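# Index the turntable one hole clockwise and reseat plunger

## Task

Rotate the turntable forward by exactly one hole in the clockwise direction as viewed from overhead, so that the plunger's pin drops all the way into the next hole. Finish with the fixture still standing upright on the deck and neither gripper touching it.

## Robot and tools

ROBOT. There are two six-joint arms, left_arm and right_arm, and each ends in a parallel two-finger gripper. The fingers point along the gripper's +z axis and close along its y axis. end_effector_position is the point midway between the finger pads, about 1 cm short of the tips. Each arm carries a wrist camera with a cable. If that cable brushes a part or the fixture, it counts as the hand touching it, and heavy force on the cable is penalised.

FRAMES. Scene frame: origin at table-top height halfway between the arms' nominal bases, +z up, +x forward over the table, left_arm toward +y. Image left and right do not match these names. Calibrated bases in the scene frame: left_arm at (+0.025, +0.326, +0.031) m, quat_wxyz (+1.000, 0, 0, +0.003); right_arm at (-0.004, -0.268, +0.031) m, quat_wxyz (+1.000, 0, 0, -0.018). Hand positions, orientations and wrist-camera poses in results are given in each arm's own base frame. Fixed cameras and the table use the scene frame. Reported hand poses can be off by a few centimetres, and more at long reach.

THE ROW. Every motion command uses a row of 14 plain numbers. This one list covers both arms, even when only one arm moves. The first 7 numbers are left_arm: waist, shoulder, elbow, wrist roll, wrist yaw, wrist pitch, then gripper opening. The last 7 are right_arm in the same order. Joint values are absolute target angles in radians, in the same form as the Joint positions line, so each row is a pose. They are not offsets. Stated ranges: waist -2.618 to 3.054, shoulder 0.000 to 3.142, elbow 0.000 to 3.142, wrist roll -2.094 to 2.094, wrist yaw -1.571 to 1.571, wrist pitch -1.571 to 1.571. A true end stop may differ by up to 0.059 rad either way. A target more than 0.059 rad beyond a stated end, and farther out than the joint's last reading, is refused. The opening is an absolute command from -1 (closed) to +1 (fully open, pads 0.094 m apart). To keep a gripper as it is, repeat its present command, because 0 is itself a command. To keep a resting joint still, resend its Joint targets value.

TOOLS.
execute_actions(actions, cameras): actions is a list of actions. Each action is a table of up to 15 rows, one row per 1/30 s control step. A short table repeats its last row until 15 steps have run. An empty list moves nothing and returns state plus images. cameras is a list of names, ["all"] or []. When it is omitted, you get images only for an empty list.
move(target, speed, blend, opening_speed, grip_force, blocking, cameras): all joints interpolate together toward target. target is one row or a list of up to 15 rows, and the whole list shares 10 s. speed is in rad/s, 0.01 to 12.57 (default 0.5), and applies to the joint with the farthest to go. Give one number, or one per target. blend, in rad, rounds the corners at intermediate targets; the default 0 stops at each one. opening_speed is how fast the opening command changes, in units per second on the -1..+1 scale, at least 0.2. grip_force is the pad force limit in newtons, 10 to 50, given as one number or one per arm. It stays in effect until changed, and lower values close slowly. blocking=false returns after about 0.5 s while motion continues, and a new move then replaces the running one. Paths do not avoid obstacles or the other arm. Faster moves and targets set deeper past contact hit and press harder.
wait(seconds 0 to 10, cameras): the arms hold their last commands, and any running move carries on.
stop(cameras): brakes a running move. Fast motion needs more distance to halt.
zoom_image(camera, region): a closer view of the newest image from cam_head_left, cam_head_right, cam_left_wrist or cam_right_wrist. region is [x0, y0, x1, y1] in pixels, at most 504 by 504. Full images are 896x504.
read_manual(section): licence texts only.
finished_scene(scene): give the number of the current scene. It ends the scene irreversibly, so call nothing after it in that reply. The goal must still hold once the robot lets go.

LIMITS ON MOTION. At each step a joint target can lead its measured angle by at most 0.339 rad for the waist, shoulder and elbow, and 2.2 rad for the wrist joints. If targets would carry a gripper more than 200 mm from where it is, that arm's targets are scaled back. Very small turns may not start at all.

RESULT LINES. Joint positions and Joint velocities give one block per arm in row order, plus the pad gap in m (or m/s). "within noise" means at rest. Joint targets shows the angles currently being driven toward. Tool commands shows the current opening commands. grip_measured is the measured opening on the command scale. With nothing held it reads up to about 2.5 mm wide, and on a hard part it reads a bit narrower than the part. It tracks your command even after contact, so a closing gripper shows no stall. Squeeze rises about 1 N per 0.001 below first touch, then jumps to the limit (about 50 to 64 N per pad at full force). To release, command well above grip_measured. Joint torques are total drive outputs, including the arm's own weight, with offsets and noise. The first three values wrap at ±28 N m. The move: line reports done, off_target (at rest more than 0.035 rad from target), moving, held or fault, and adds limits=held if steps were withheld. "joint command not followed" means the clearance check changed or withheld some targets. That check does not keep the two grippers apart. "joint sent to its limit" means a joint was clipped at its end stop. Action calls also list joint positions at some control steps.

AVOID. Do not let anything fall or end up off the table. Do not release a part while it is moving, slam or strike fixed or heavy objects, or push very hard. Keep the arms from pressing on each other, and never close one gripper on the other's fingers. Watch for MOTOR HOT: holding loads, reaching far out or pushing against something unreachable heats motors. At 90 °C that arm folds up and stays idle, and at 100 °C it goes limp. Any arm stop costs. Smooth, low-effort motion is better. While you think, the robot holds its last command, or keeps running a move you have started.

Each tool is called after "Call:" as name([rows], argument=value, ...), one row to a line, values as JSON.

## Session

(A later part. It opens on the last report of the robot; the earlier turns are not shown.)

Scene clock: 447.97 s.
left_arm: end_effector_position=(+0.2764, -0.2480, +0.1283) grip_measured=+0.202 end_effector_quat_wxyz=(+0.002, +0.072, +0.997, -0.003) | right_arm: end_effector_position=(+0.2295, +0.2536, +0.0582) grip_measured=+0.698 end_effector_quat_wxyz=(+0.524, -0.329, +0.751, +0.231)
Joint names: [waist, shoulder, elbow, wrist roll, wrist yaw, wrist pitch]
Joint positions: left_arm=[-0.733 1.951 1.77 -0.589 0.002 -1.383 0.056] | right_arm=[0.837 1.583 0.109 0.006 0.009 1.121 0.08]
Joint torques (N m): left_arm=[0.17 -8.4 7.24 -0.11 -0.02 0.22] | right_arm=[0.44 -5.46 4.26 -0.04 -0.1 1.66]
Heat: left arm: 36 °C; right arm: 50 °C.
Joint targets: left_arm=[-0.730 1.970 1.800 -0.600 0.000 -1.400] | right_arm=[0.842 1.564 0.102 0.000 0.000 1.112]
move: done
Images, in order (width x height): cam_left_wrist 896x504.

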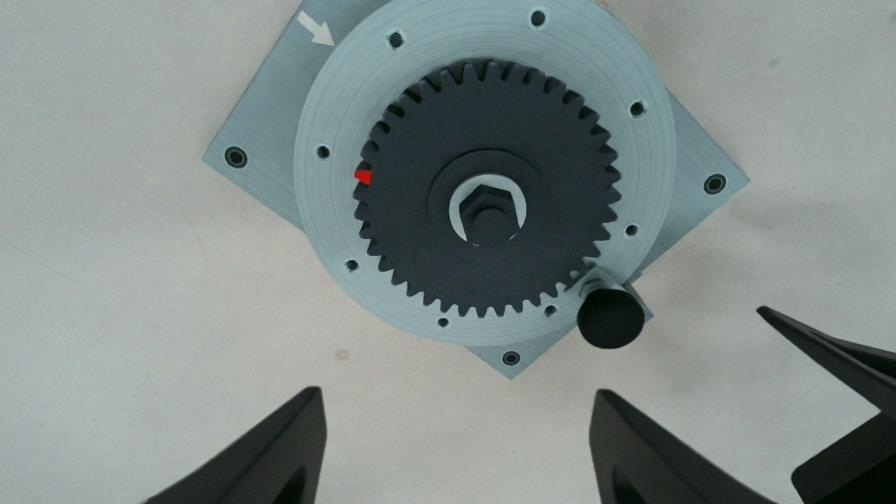

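Call:
move([
  [-0.737,2.088,1.594,-0.6,0,-1.09,0.0,0.842,1.564,0.102,0,0,1.112,0.7],
  [-0.737,2.088,1.594,-0.6,0,-1.09,-0.8,0.842,1.564,0.102,0,0,1.112,0.7],
], speed=0.25, opening_speed=0.7, cameras=["cam_left_wrist","cam_right_wrist"])

Scene clock: 466.07 s.
left_arm: end_effector_position=(+0.2921, -0.2630, +0.0436) grip_measured=-0.595 end_effector_quat_wxyz=(+0.000, +0.066, +0.998, -0.003) | right_arm: end_effector_position=(+0.2295, +0.2536, +0.0582) grip_measured=+0.698 end_effector_quat_wxyz=(+0.524, -0.329, +0.751, +0.231)
Joint names: [waist, shoulder, elbow, wrist roll, wrist yaw, wrist pitch]
Joint positions: left_arm=[-0.733 2.07 1.605 -0.601 0.005 -1.102 0.019] | right_arm=[0.837 1.583 0.109 0.006 0.009 1.121 0.08]
Joint torques (N m): left_arm=[-0.31 -9.52 4.04 0.04 -0.05 0.55] | right_arm=[0.43 -5.5 4.26 -0.03 -0.1 1.66]
Heat: left arm: 36 °C; right arm: 49 °C.
Joint targets: left_arm=[-0.737 2.088 1.594 -0.600 0.000 -1.090] | right_arm=[0.842 1.564 0.102 0.000 0.000 1.112]
move: done
Images, in order (width x height): cam_left_wrist 896x504, cam_right_wrist 896x504.

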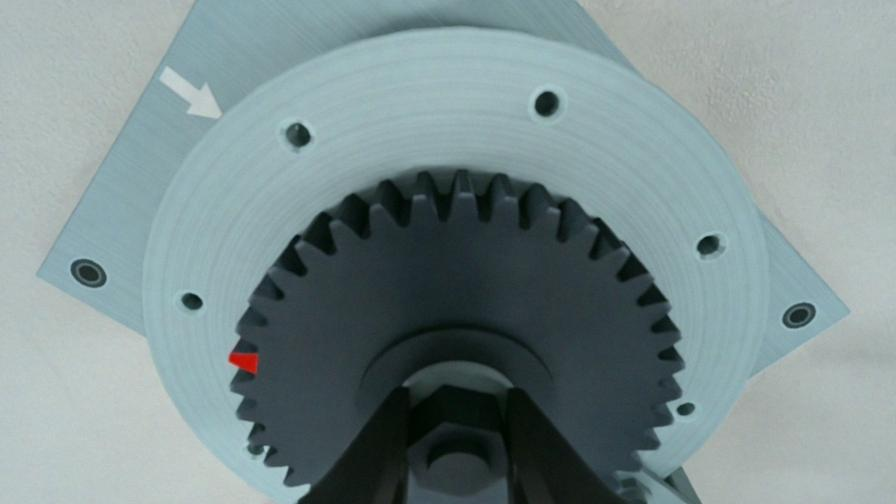

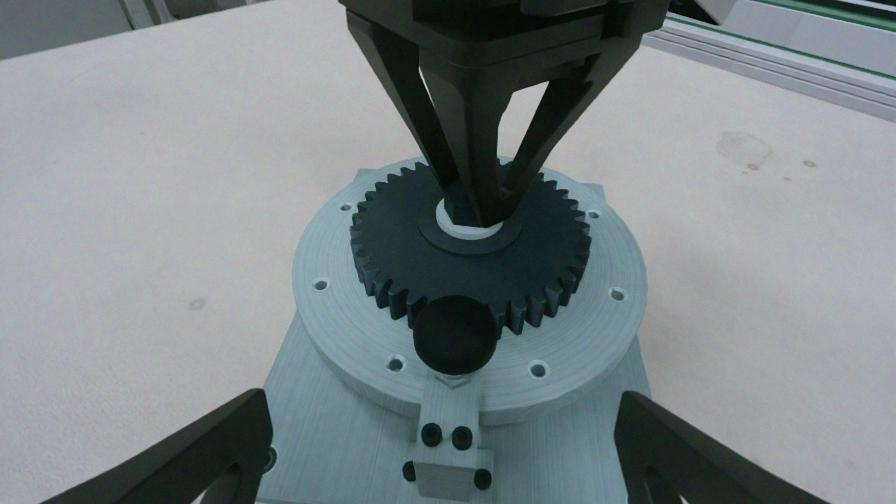

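Call:
move(target=[-0.737,2.088,1.594,-0.17,0,-1.09,-0.8,0.842,1.564,0.102,0,0,1.112,0.7], speed=0.15, cameras=["cam_left_wrist","cam_right_wrist"])

Call:
zoom_image(camera="cam_right_wrist", region=[300, 130, 700, 460])

Scene clock: 477.53 s.
left_arm: end_effector_position=(+0.2918, -0.2640, +0.0436) grip_measured=-0.595 end_effector_quat_wxyz=(+0.000, +0.256, +0.967, -0.006) | right_arm: end_effector_position=(+0.2295, +0.2536, +0.0582) grip_measured=+0.698 end_effector_quat_wxyz=(+0.524, -0.329, +0.751, +0.231)
Joint names: [waist, shoulder, elbow, wrist roll, wrist yaw, wrist pitch]
Joint positions: left_arm=[-0.733 2.07 1.605 -0.215 0.01 -1.1 0.019] | right_arm=[0.837 1.583 0.109 0.006 0.009 1.121 0.08]
Joint torques (N m): left_arm=[-0.34 -9.55 3.99 0.56 -0.09 0.53] | right_arm=[0.46 -5.45 4.25 -0.05 -0.11 1.66]
Heat: left arm: 35 °C; right arm: 49 °C.
Joint targets: left_arm=[-0.737 2.088 1.594 -0.170 0.000 -1.090] | right_arm=[0.842 1.564 0.102 0.000 0.000 1.112]
move: off_target (left_arm); left_arm: the wrist roll is farthest, 0.045 rad from its target
Images, in order (width x height): cam_left_wrist 896x504, cam_right_wrist 896x504.

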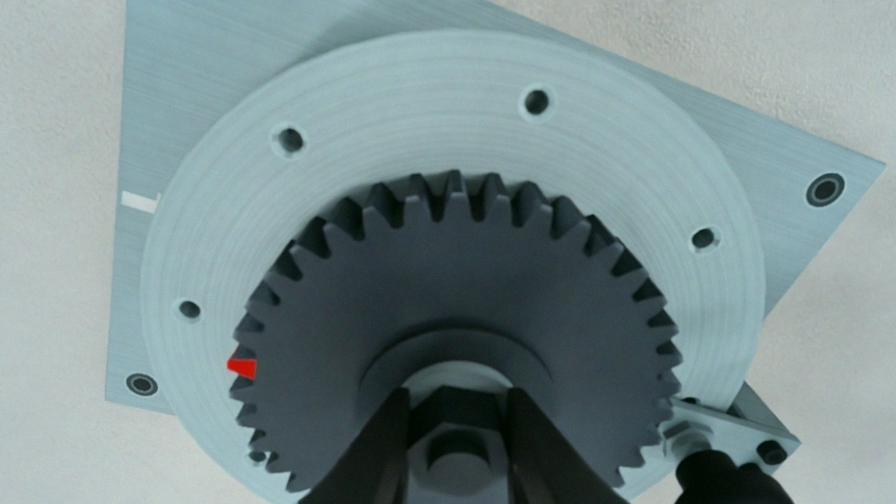

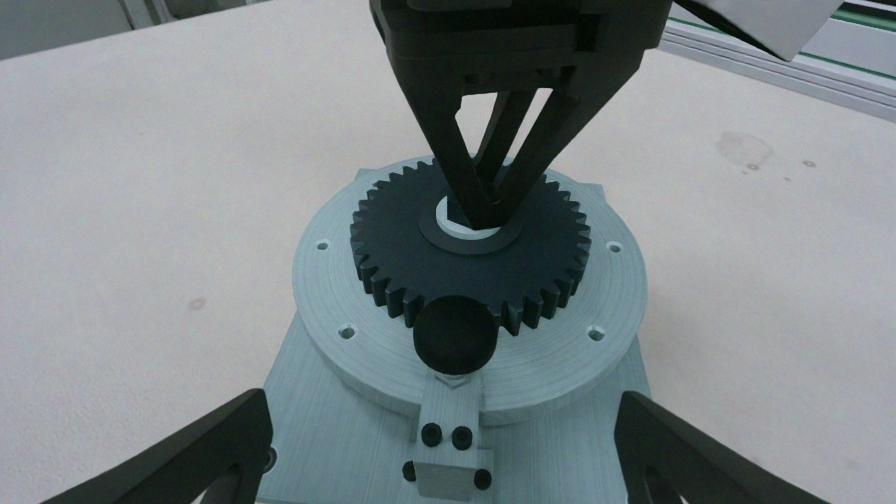

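Scaled by 1.260 from the camera's 896x504 image, which has a finer 1280x720 frame.

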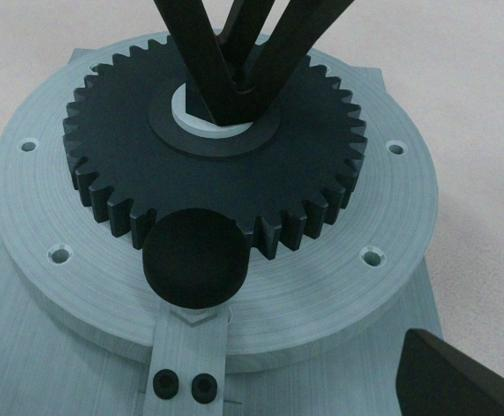

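Call:
move(target=[-0.737,2.088,1.594,-0.02,0,-1.09,-0.8,0.842,1.564,0.102,0,0,1.112,0.7], speed=0.1, cameras=["cam_left_wrist","cam_right_wrist"])

Call:
zoom_image(camera="cam_right_wrist", region=[300, 130, 700, 460])

Scene clock: 486.93 s.
left_arm: end_effector_position=(+0.2908, -0.2640, +0.0436) grip_measured=-0.594 end_effector_quat_wxyz=(-0.002, +0.330, +0.944, -0.007) | right_arm: end_effector_position=(+0.2295, +0.2536, +0.0582) grip_measured=+0.698 end_effector_quat_wxyz=(+0.524, -0.329, +0.751, +0.231)
Joint names: [waist, shoulder, elbow, wrist roll, wrist yaw, wrist pitch]
Joint positions: left_arm=[-0.733 2.07 1.605 -0.061 0.014 -1.103 0.019] | right_arm=[0.837 1.583 0.109 0.006 0.009 1.121 0.08]
Joint torques (N m): left_arm=[-0.32 -9.51 3.97 0.46 -0.14 0.56] | right_arm=[0.4 -5.46 4.3 -0.03 -0.11 1.67]
Heat: left arm: 35 °C; right arm: 49 °C.
Joint targets: left_arm=[-0.737 2.088 1.594 -0.020 0.000 -1.090] | right_arm=[0.842 1.564 0.102 0.000 0.000 1.112]
move: off_target (left_arm); left_arm: the wrist roll is farthest, 0.041 rad from its target
Images, in order (width x height): cam_left_wrist 896x504, cam_right_wrist 896x504.

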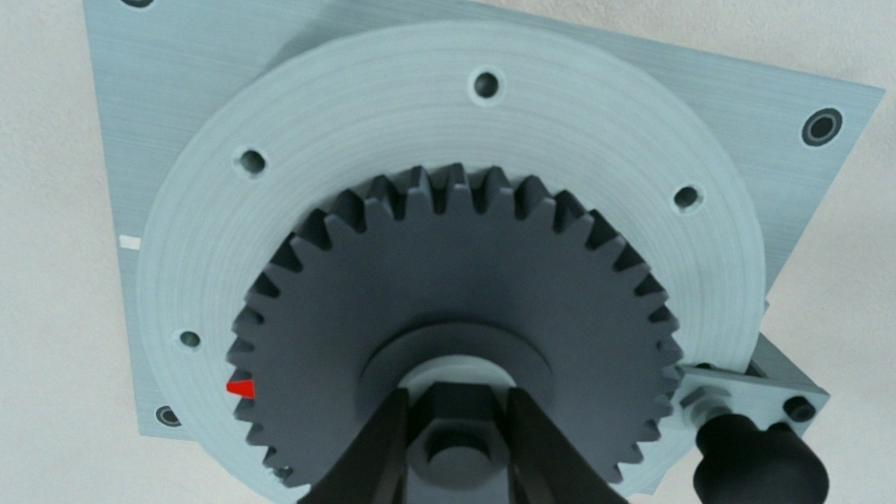

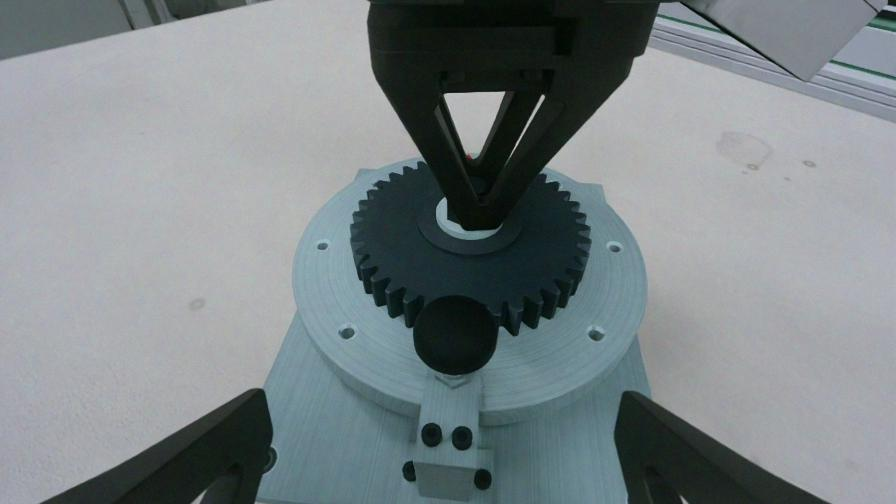

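Scaled by 1.260 from the camera's 896x504 image, which has a finer 1280x720 frame.

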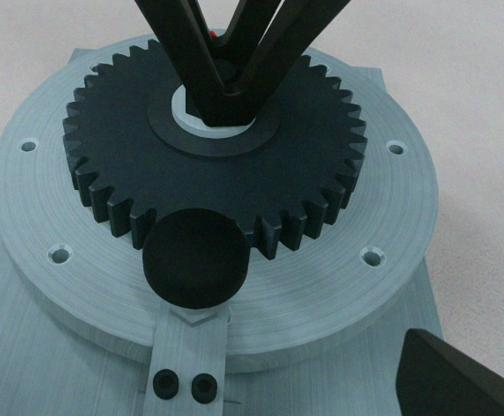

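Call:
move([
  [-0.737,2.088,1.594,-0.05,0,-1.09,-0.8,0.842,1.78,0.22,0,0,1.21,0.7],
  [-0.737,2.088,1.594,-0.05,0,-1.09,-0.8,0.842,1.935,0.302,0,0,1.288,0.7],
  [-0.737,2.088,1.594,-0.05,0,-1.09,-0.8,0.842,1.935,0.302,0,0,1.288,-0.6],
], speed=0.4, blend=[0.05,0,0], opening_speed=0.8, cameras=["cam_right_wrist","cam_left_wrist"])

Scene clock: 518.63 s.
left_arm: end_effector_position=(+0.2907, -0.2640, +0.0436) grip_measured=-0.594 end_effector_quat_wxyz=(-0.002, +0.331, +0.944, -0.007) | right_arm: end_effector_position=(+0.2630, +0.2883, +0.0267) grip_measured=-0.481 end_effector_quat_wxyz=(+0.518, -0.329, +0.757, +0.224)
Joint names: [waist, shoulder, elbow, wrist roll, wrist yaw, wrist pitch]
Joint positions: left_arm=[-0.733 2.07 1.605 -0.059 0.014 -1.103 0.019] | right_arm=[0.837 1.926 0.294 0.005 0.018 1.26 0.024]
Joint torques (N m): left_arm=[-0.32 -9.54 3.99 0.12 -0.12 0.57] | right_arm=[0.38 -5.61 4.63 -0.03 -0.2 1.99]
Heat: left arm: 35 °C; right arm: 48 °C.
Joint targets: left_arm=[-0.737 2.088 1.594 -0.050 0.000 -1.090] | right_arm=[0.842 1.935 0.302 0.000 0.000 1.288]
move: done
Images, in order (width x height): cam_left_wrist 896x504, cam_right_wrist 896x504.

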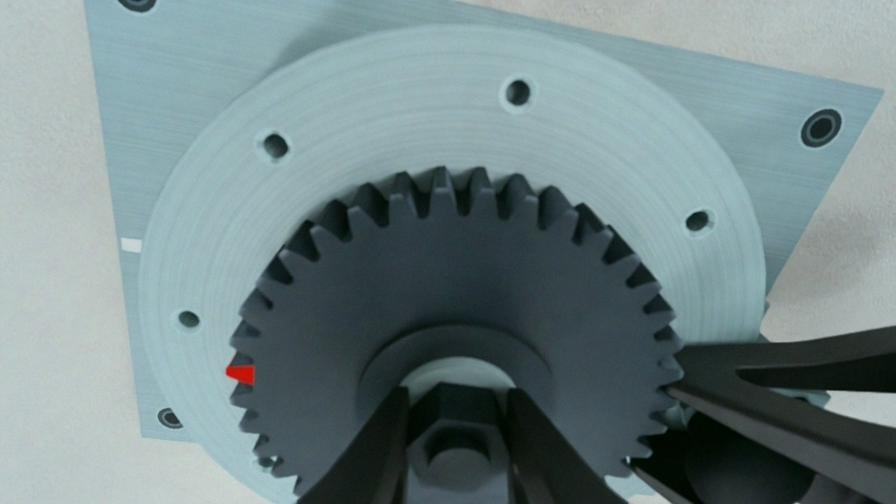

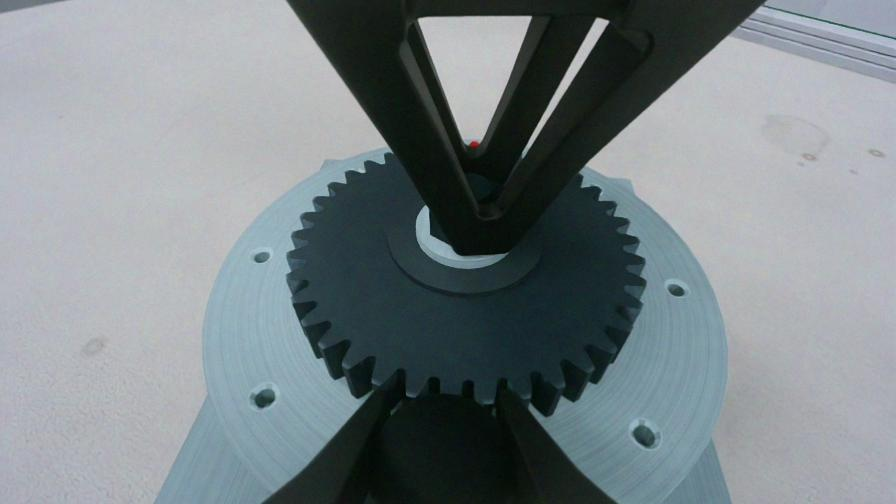

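Call:
move([
  [-0.737,2.088,1.594,-0.05,0,-1.09,0.0,0.842,1.935,0.302,0,0,1.288,0.6],
  [-0.74,1.97,1.80,-0.2,0,-1.40,0.3,0.842,1.564,0.102,0,0,1.112,0.7],
  [-0.35,1.8,1.6,0,0,-1.3,1,0.842,1.564,0.102,0,0,1.112,0.7],
], speed=0.4, cameras=["cam_right_wrist","cam_head_left"])

Call:
zoom_image(camera="cam_right_wrist", region=[300, 130, 700, 460])

Call:
zoom_image(camera="cam_head_left", region=[380, 260, 500, 370])

Scene clock: 536.83 s.
left_arm: end_effector_position=(+0.3281, -0.1179, +0.1281) grip_measured=+0.998 end_effector_quat_wxyz=(+0.016, +0.168, +0.986, -0.004) | right_arm: end_effector_position=(+0.2234, +0.2591, +0.0587) grip_measured=+0.698 end_effector_quat_wxyz=(+0.519, -0.339, +0.746, +0.242)
Joint names: [waist, shoulder, elbow, wrist roll, wrist yaw, wrist pitch]
Joint positions: left_arm=[-0.347 1.834 1.614 -0.01 0.002 -1.318 0.094] | right_arm=[0.849 1.582 0.109 0.005 -0.013 1.122 0.08]
Joint torques (N m): left_arm=[-0.25 -12.38 3.96 0.12 -0.02 0.67] | right_arm=[-0.79 -5.42 4.23 -0.02 0.11 1.64]
Heat: left arm: 35 °C; right arm: 47 °C.
Joint targets: left_arm=[-0.350 1.800 1.600 0.000 0.000 -1.300] | right_arm=[0.842 1.564 0.102 0.000 0.000 1.112]
move: done
Images, in order (width x height): cam_head_left 896x504, cam_right_wrist 896x504.

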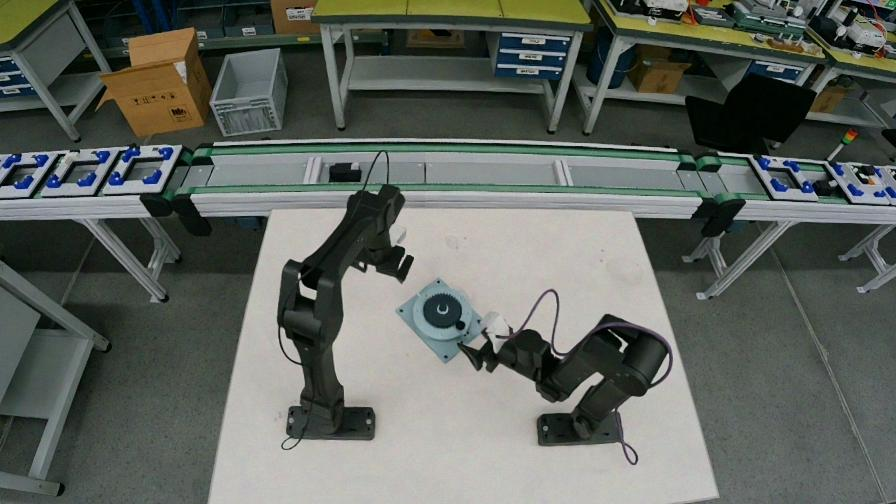

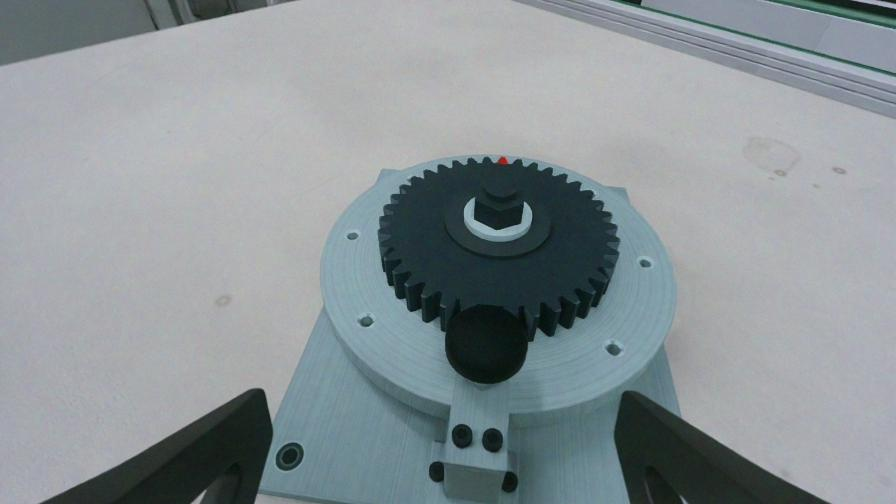

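Scaled by 1.260 from the camera's 896x504 image, which has a finer 1280x720 frame.

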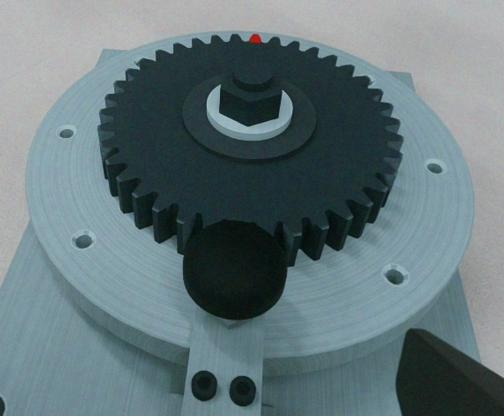

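Scaled by 4.200 from the camera's 896x504 image, which has a finer 1280x720 frame.

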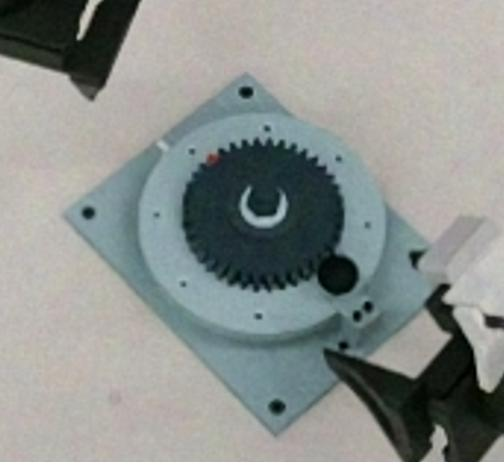

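Call:
finished_scene(scene=1)

The scene is finished: the task was done.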